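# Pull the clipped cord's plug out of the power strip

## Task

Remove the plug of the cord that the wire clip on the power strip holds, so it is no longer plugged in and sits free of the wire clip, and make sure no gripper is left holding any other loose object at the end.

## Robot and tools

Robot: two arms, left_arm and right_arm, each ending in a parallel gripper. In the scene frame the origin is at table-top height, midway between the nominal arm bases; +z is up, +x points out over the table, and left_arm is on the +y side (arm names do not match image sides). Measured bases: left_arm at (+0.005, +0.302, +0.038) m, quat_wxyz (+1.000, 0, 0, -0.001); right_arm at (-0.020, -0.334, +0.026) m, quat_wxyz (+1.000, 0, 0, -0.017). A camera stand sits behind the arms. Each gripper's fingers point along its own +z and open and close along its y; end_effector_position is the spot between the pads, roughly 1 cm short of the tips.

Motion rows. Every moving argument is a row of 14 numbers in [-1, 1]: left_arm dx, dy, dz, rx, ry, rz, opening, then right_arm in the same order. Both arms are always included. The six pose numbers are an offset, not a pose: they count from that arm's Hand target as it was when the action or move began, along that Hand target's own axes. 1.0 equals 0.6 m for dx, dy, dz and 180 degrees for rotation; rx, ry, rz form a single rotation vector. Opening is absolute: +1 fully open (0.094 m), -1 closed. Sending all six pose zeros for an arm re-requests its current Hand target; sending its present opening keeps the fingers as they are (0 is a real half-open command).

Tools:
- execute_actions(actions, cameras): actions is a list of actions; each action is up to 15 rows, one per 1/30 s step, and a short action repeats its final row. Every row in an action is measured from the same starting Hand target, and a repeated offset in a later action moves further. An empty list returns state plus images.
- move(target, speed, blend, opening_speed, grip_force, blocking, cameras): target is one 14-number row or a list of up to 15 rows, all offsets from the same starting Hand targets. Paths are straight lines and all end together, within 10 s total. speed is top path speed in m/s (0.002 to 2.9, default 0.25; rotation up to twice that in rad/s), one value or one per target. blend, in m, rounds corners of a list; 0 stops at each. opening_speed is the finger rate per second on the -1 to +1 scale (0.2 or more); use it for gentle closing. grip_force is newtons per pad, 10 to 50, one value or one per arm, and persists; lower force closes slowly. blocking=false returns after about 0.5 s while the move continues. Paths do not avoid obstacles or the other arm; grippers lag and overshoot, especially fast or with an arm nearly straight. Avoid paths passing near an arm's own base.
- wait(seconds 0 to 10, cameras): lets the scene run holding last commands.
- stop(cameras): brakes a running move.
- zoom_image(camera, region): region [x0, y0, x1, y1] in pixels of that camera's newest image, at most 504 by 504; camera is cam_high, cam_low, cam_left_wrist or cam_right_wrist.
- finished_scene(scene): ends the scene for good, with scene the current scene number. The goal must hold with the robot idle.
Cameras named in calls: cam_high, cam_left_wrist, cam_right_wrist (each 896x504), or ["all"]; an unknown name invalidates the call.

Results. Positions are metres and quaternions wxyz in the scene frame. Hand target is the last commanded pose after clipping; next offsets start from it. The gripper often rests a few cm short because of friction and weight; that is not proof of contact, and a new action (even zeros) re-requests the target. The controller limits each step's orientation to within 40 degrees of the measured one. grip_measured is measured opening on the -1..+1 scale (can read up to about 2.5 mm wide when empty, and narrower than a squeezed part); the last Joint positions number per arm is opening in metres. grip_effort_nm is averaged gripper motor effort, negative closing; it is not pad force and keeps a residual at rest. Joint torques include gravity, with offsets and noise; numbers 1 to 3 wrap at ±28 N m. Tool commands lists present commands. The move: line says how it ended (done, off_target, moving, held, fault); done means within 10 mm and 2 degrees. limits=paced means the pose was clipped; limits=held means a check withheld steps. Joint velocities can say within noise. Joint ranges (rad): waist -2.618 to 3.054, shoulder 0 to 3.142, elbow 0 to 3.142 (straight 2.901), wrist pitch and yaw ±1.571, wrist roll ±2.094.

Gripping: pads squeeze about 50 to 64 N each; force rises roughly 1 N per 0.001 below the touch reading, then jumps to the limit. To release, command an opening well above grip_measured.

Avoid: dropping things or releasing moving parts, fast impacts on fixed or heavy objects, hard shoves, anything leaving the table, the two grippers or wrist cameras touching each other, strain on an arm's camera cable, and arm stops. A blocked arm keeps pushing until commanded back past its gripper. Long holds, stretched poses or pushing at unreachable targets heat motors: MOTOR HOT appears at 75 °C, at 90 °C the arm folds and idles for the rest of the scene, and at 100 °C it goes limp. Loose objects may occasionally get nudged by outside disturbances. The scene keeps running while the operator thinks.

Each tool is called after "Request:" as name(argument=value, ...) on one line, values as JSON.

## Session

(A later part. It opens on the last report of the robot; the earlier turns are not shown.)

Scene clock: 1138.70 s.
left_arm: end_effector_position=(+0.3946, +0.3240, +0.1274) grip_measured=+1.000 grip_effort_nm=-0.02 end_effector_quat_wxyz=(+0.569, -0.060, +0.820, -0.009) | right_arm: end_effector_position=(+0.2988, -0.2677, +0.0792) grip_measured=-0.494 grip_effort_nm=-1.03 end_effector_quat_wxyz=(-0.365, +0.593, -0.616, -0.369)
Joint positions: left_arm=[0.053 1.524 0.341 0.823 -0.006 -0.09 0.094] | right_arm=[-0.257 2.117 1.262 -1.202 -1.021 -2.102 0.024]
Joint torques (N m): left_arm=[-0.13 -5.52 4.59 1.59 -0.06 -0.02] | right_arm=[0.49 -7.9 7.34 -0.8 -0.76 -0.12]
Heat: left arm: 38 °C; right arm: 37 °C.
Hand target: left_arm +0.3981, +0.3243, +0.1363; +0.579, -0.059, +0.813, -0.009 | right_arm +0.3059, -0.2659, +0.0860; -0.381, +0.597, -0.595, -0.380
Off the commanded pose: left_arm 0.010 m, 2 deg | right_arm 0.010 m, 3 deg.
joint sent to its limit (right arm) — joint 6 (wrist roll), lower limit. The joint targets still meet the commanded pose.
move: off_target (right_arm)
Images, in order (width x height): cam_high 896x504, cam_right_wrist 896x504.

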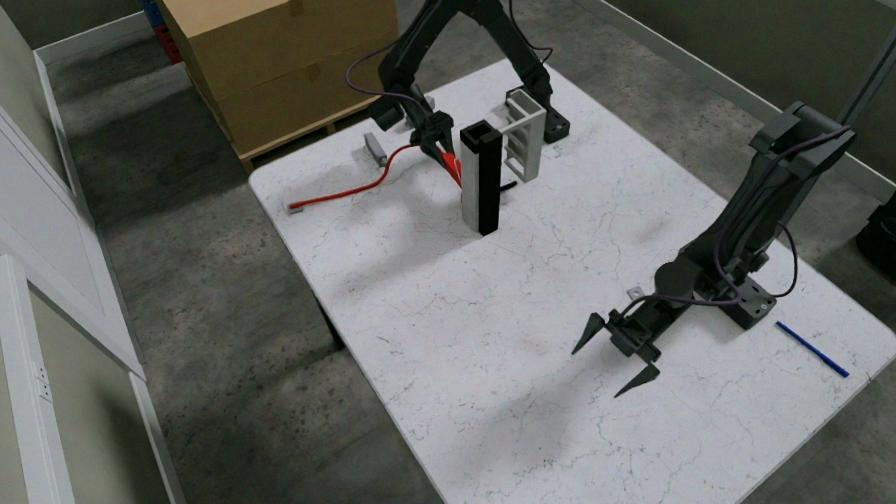

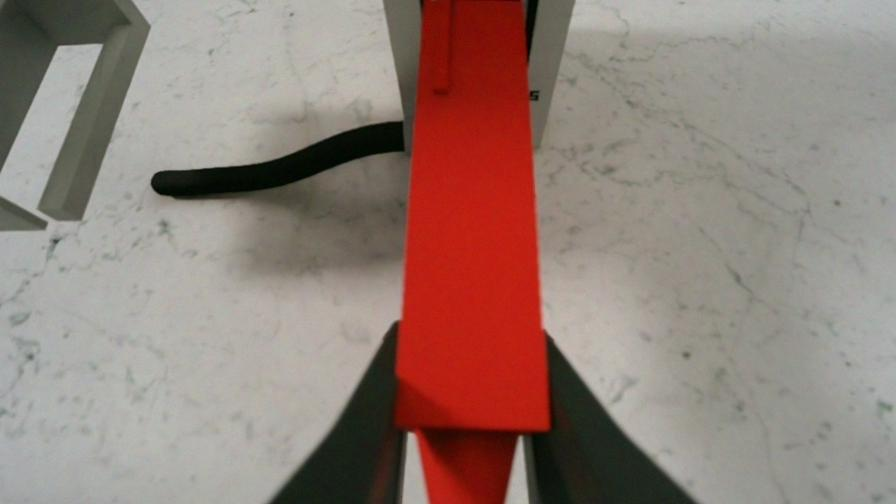

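Request:
move(target=[0,0,0,0,0,0,1, 0.0362,0,-0.0658,0,0,0,-0.62], speed=0.08, cameras=["cam_high","cam_right_wrist"])

Scene clock: 1148.87 s.
left_arm: end_effector_position=(+0.3946, +0.3240, +0.1274) grip_measured=+1.000 grip_effort_nm=-0.02 end_effector_quat_wxyz=(+0.569, -0.060, +0.820, -0.009) | right_arm: end_effector_position=(+0.2990, -0.3098, +0.0757) grip_measured=-0.494 grip_effort_nm=-1.03 end_effector_quat_wxyz=(+0.349, -0.577, +0.653, +0.344)
Joint positions: left_arm=[0.053 1.524 0.341 0.823 -0.006 -0.09 0.094] | right_arm=[-0.367 2.117 1.295 -1.241 -0.939 -2.103 0.024]
Joint torques (N m): left_arm=[-0.14 -5.44 4.75 1.66 -0.06 0.03] | right_arm=[-0.08 -8.18 7.43 -0.85 -0.7 -0.11]
Heat: left arm: 38 °C; right arm: 37 °C.
Hand target: left_arm +0.3981, +0.3243, +0.1363; +0.579, -0.059, +0.813, -0.009 | right_arm +0.3060, -0.3108, +0.0829; +0.380, -0.597, +0.595, +0.380
Off the commanded pose: left_arm 0.010 m, 2 deg | right_arm 0.010 m, 9 deg.
joint sent to its limit (right arm) — joint 6 (wrist roll), lower limit. The joint targets are off in orientation, not in position.
move: off_target (right_arm)
Images, in order (width x height): cam_high 896x504, cam_right_wrist 896x504.

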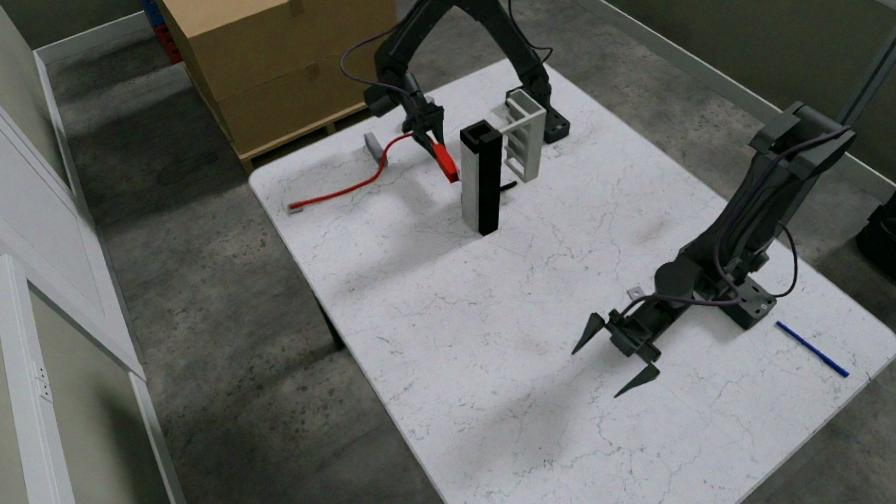

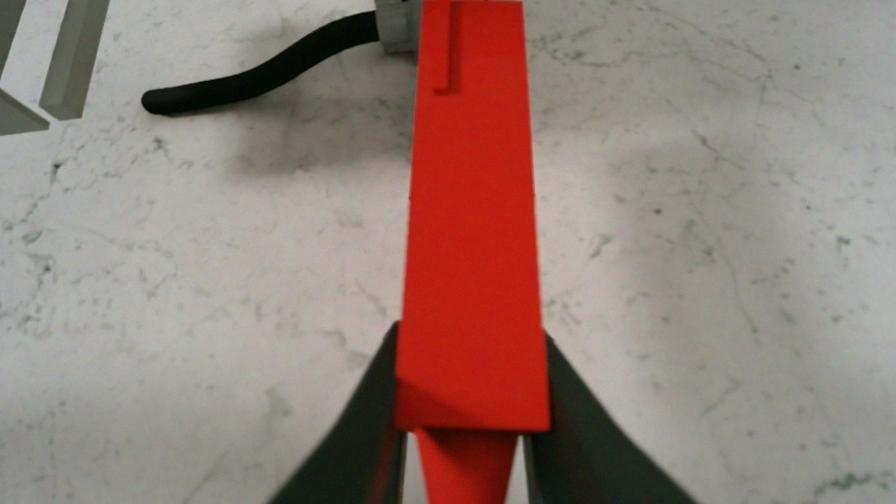

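Request:
move(target=[0,0,0,0,0,0,1, 0.1012,0,0.0195,0,0,0,-0.62], speed=0.1, cameras=["cam_high","cam_right_wrist"])

Scene clock: 1190.13 s.
left_arm: end_effector_position=(+0.3946, +0.3240, +0.1274) grip_measured=+1.000 grip_effort_nm=-0.02 end_effector_quat_wxyz=(+0.569, -0.060, +0.820, -0.009) | right_arm: end_effector_position=(+0.3029, -0.3241, +0.0298) grip_measured=-0.494 grip_effort_nm=-1.03 end_effector_quat_wxyz=(+0.343, -0.571, +0.664, +0.340)
Joint positions: left_arm=[0.053 1.524 0.341 0.823 -0.006 -0.09 0.094] | right_arm=[-0.398 2.242 1.295 -1.127 -0.917 -2.106 0.024]
Joint torques (N m): left_arm=[-0.16 -5.49 4.56 1.57 -0.09 -0.01] | right_arm=[-0.49 -7.28 4 -0.35 -0.6 -0.07]
Heat: left arm: 38 °C; right arm: 36 °C.
Hand target: left_arm +0.3981, +0.3243, +0.1363; +0.579, -0.059, +0.813, -0.009 | right_arm +0.3061, -0.3259, +0.0229; +0.380, -0.597, +0.595, +0.380
Off the commanded pose: left_arm 0.010 m, 2 deg | right_arm 0.008 m, 10 deg.
joint sent to its limit (right arm) — joint 6 (wrist roll), lower limit. The joint targets are off in orientation, not in position.
move: off_target (right_arm)
Images, in order (width x height): cam_high 896x504, cam_right_wrist 896x504.

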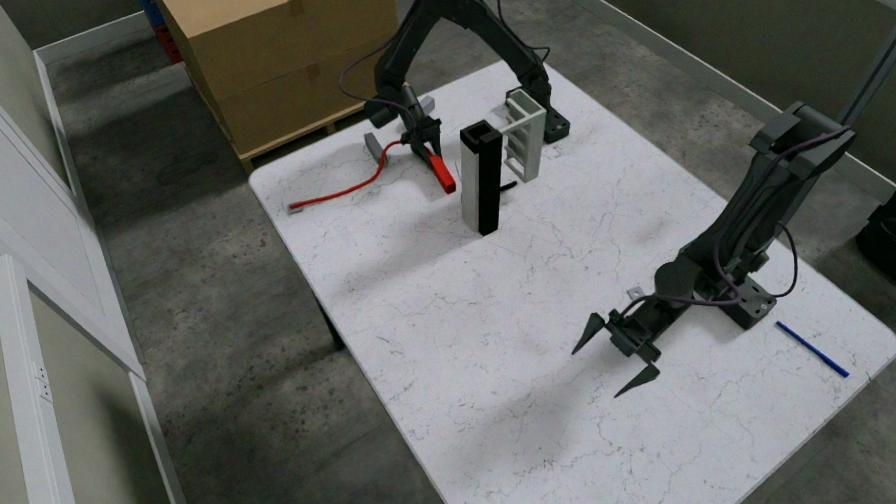

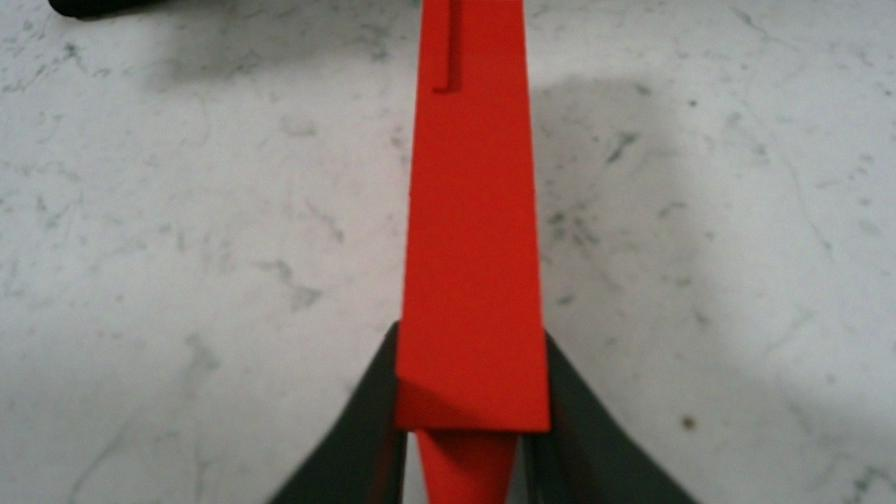

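Request:
move(target=[[0,0,0,0,0,0,1, 0.0196,0,0.0091,0,-0.03,0,-0.62]], speed=0.05, cameras=["cam_high","cam_right_wrist"])

Scene clock: 1199.67 s.
left_arm: end_effector_position=(+0.3946, +0.3240, +0.1274) grip_measured=+1.000 grip_effort_nm=-0.02 end_effector_quat_wxyz=(+0.569, -0.060, +0.820, -0.009) | right_arm: end_effector_position=(+0.3075, -0.3235, +0.0241) grip_measured=-0.494 grip_effort_nm=-1.03 end_effector_quat_wxyz=(+0.368, -0.544, +0.665, +0.354)
Joint positions: left_arm=[0.053 1.524 0.341 0.823 -0.006 -0.09 0.094] | right_arm=[-0.413 2.289 1.295 -1.111 -0.982 -2.11 0.024]
Joint torques (N m): left_arm=[-0.06 -5.44 4.86 1.66 -0.05 -0.04] | right_arm=[-0.84 -6.91 2.18 -0.19 -0.5 -0.04]
Heat: left arm: 38 °C; right arm: 35 °C.
Hand target: left_arm +0.3981, +0.3243, +0.1363; +0.579, -0.059, +0.813, -0.009 | right_arm +0.3061, -0.3259, +0.0099; +0.408, -0.578, +0.577, +0.408
Off the commanded pose: left_arm 0.010 m, 2 deg | right_arm 0.014 m, 13 deg.
joint sent to its limit (right arm) — joint 6 (wrist roll), lower limit. The joint targets are off in orientation, not in position.
move: off_target (right_arm)
Images, in order (width x height): cam_high 896x504, cam_right_wrist 896x504.

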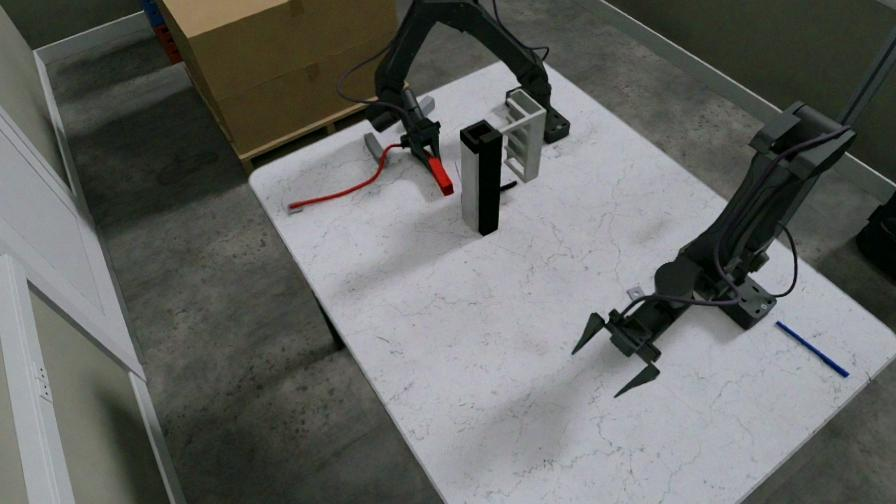

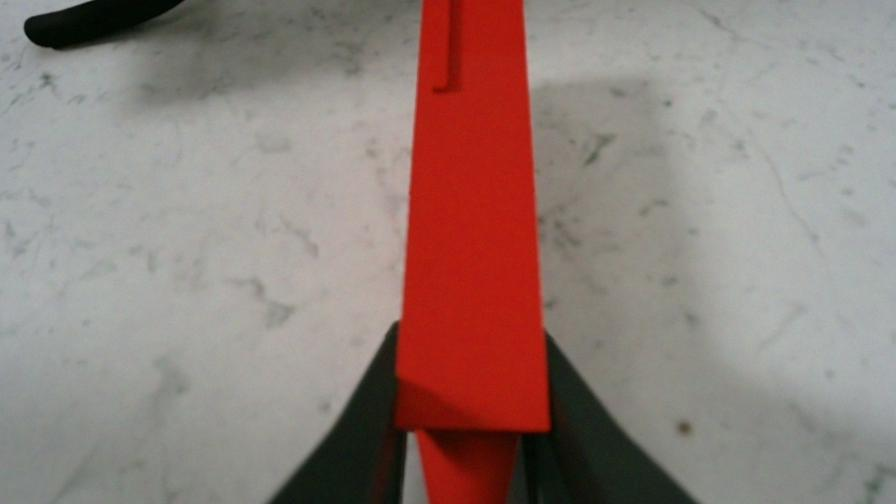

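Request:
move(target=[[0,0,0,0,0,0,1, 0.015,0,0.006,0,0,0,-0.62]], speed=0.04, cameras=["cam_high","cam_right_wrist"])

Request:
zoom_image(camera="cam_high", region=[360, 80, 510, 240])

Scene clock: 1210.13 s.
left_arm: end_effector_position=(+0.3946, +0.3240, +0.1274) grip_measured=+1.000 grip_effort_nm=-0.03 end_effector_quat_wxyz=(+0.569, -0.060, +0.820, -0.009) | right_arm: end_effector_position=(+0.3082, -0.3218, +0.0220) grip_measured=-0.494 grip_effort_nm=-1.03 end_effector_quat_wxyz=(+0.378, -0.535, +0.665, +0.359)
Joint positions: left_arm=[0.053 1.524 0.341 0.823 -0.006 -0.09 0.094] | right_arm=[-0.415 2.303 1.289 -1.101 -1.007 -2.11 0.024]
Joint torques (N m): left_arm=[-0.01 -5.39 4.72 1.6 -0.07 -0.06] | right_arm=[-0.66 -6.16 2.18 0.02 -0.28 -0.03]
Heat: left arm: 38 °C; right arm: 34 °C.
Hand target: left_arm +0.3981, +0.3243, +0.1363; +0.579, -0.059, +0.813, -0.009 | right_arm +0.3061, -0.3254, +0.0003; +0.408, -0.578, +0.577, +0.408
Off the commanded pose: left_arm 0.010 m, 2 deg | right_arm 0.022 m, 13 deg.
joint sent to its limit (right arm) — joint 6 (wrist roll), lower limit. The joint targets are off in orientation, not in position.
move: off_target (right_arm)
Images, in order (width x height): cam_high 896x504, cam_right_wrist 896x504.

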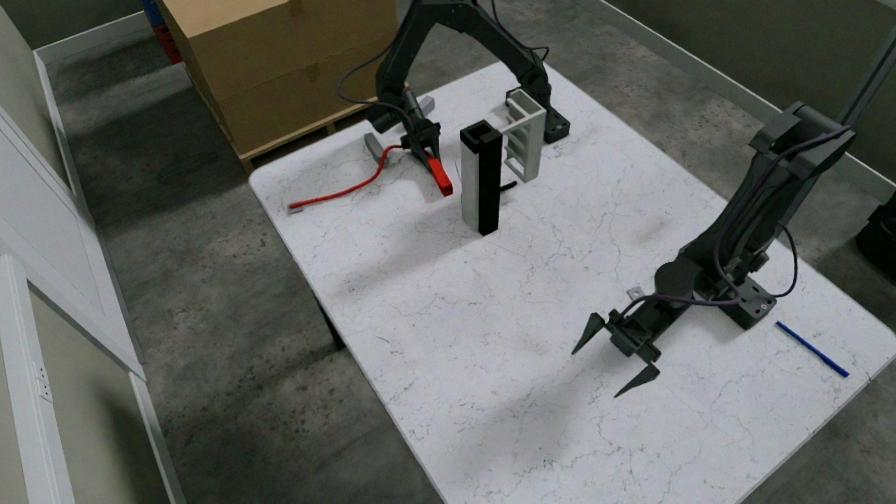

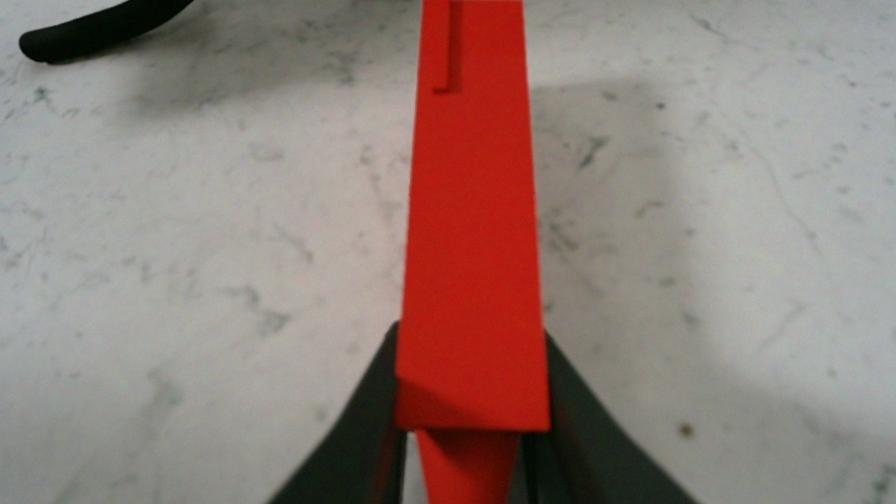

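Scaled by 3.150.

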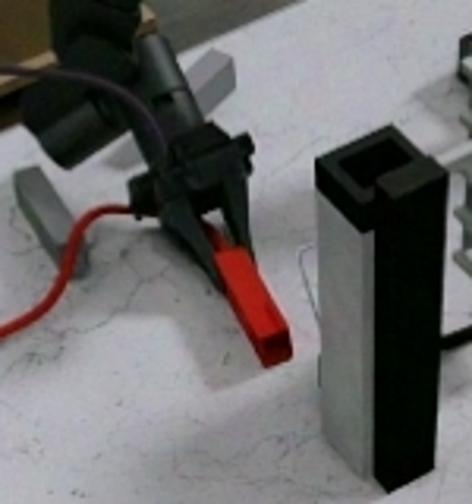

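Request:
move(target=[[0,0,0,0,0,0,1, -0.0272,0,-0.0108,0,0,0,-0.62],[0,0,0,0,0,0,1, -0.0272,0,-0.0108,0,0,0,-0.2]], speed=0.05, opening_speed=0.4, cameras=["cam_high","cam_right_wrist"])

Request:
zoom_image(camera="cam_high", region=[360, 80, 510, 240])

Scene clock: 1225.00 s.
left_arm: end_effector_position=(+0.3946, +0.3240, +0.1274) grip_measured=+1.000 grip_effort_nm=-0.02 end_effector_quat_wxyz=(+0.569, -0.060, +0.820, -0.009) | right_arm: end_effector_position=(+0.3063, -0.3240, +0.0188) grip_measured=-0.201 grip_effort_nm=0.08 end_effector_quat_wxyz=(+0.369, -0.541, +0.667, +0.356)
Joint positions: left_arm=[0.053 1.524 0.341 0.823 -0.006 -0.09 0.094] | right_arm=[-0.418 2.303 1.289 -1.097 -0.985 -2.11 0.038]
Joint torques (N m): left_arm=[0.23 -5.19 4.75 1.63 -0.03 -0.04] | right_arm=[-0.55 -9.51 2.76 -0.51 -0.49 -0.03]
Heat: left arm: 38 °C; right arm: 34 °C.
Hand target: left_arm +0.3981, +0.3243, +0.1363; +0.579, -0.059, +0.813, -0.009 | right_arm +0.3061, -0.3261, +0.0179; +0.408, -0.578, +0.577, +0.408
Off the commanded pose: left_arm 0.010 m, 2 deg | right_arm 0.002 m, 13 deg.
joint sent to its limit (right arm) — joint 6 (wrist roll), lower limit. The joint targets are off in orientation, not in position.
move: off_target (right_arm); target 2's new opening was sent with right_arm's hand 0.006 m and 13 deg from that target
Images, in order (width x height): cam_high 896x504, cam_right_wrist 896x504.

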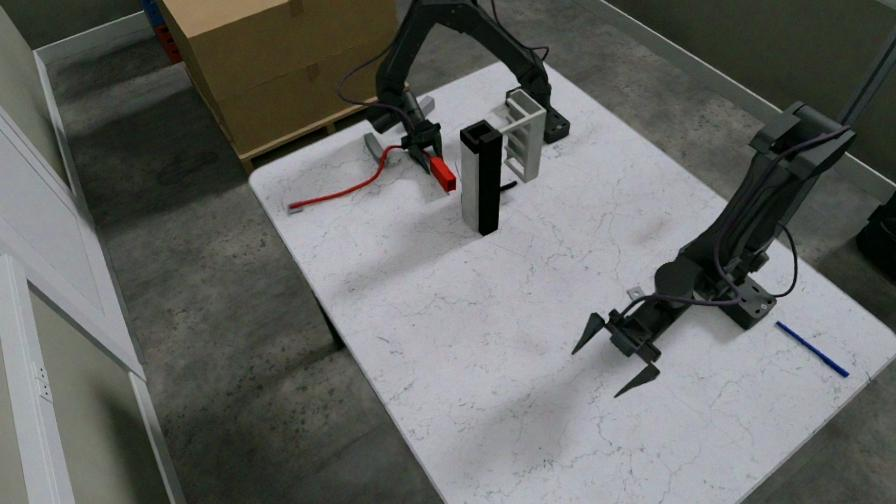

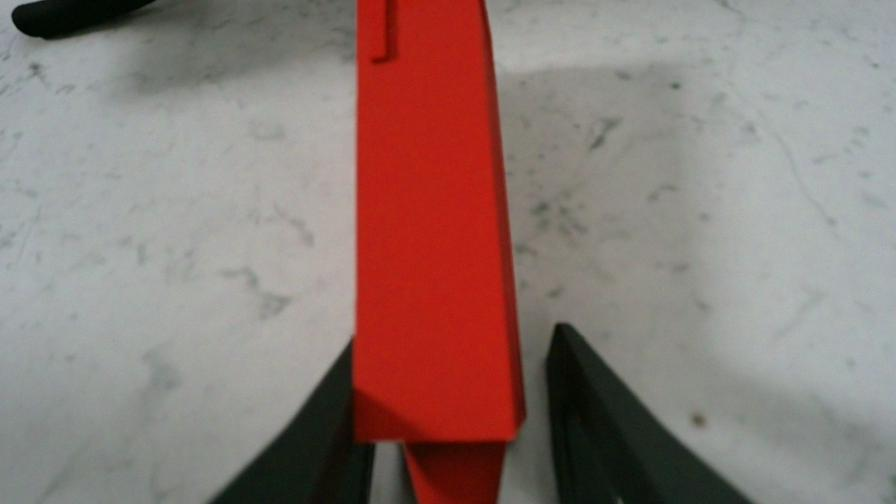

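Scaled by 3.150.

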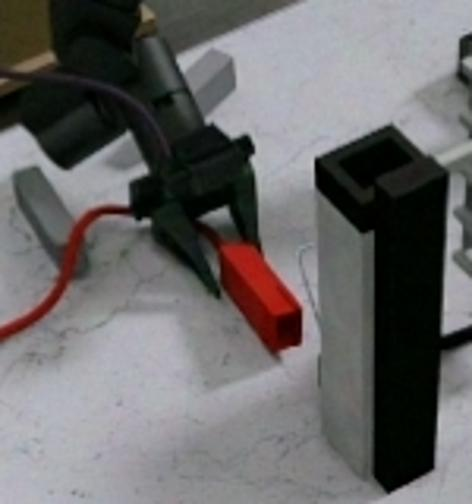

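Request:
move(target=[[0,0,0,0,0,0,1, 0,0,0,0,0,0,0.5],[0,0,0,0,0,0,1, -0.15,0,-0.06,0,0,0,0.5]], speed=0.1, opening_speed=0.6, cameras=["cam_high","cam_right_wrist"])

Request:
zoom_image(camera="cam_high", region=[360, 80, 510, 240])

Scene clock: 1237.77 s.
left_arm: end_effector_position=(+0.3946, +0.3240, +0.1274) grip_measured=+1.000 grip_effort_nm=-0.02 end_effector_quat_wxyz=(+0.569, -0.060, +0.820, -0.009) | right_arm: end_effector_position=(+0.2986, -0.3251, +0.1014) grip_measured=+0.499 grip_effort_nm=0.08 end_effector_quat_wxyz=(+0.359, -0.534, +0.673, +0.364)
Joint positions: left_arm=[0.053 1.524 0.341 0.823 -0.006 -0.09 0.094] | right_arm=[-0.428 2.109 1.35 -1.383 -0.97 -2.11 0.07]
Joint torques (N m): left_arm=[-0.12 -5.49 4.56 1.63 -0.09 -0.01] | right_arm=[-0.47 -10.7 7.49 -0.89 -0.55 -0.02]
Heat: left arm: 38 °C; right arm: 34 °C.
Hand target: left_arm +0.3981, +0.3243, +0.1363; +0.579, -0.059, +0.813, -0.009 | right_arm +0.3060, -0.3300, +0.1147; +0.408, -0.578, +0.577, +0.408
Off the commanded pose: left_arm 0.010 m, 2 deg | right_arm 0.016 m, 14 deg.
joint sent to its limit (right arm) — joint 6 (wrist roll), lower limit. The joint targets are off in orientation, not in position.
move: off_target (right_arm)
Images, in order (width x height): cam_high 896x504, cam_right_wrist 896x504.

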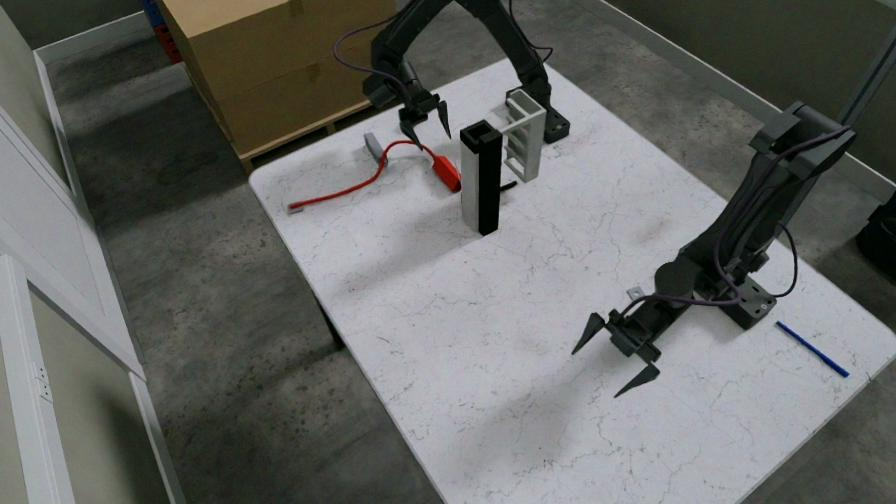

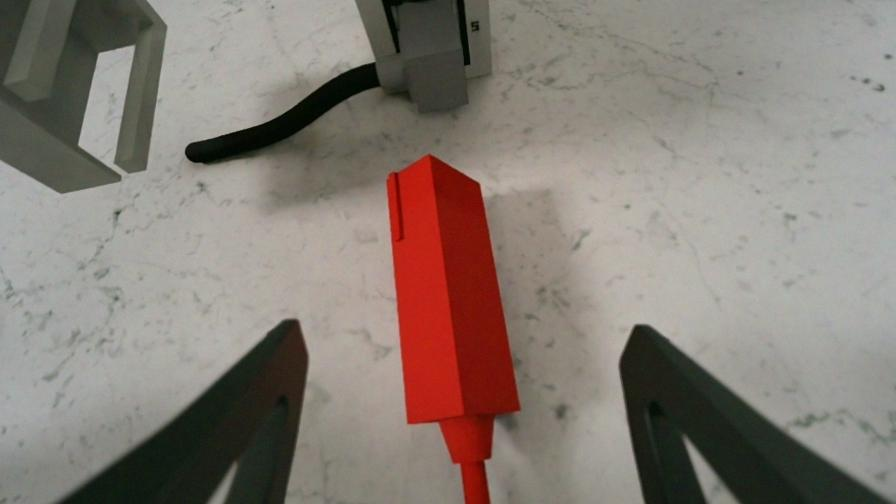

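Scaled by 3.150.

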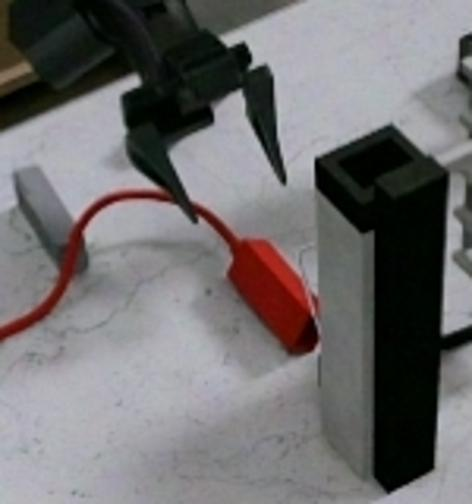

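Request:
finished_scene(scene=1)

The scene is finished: the task was done.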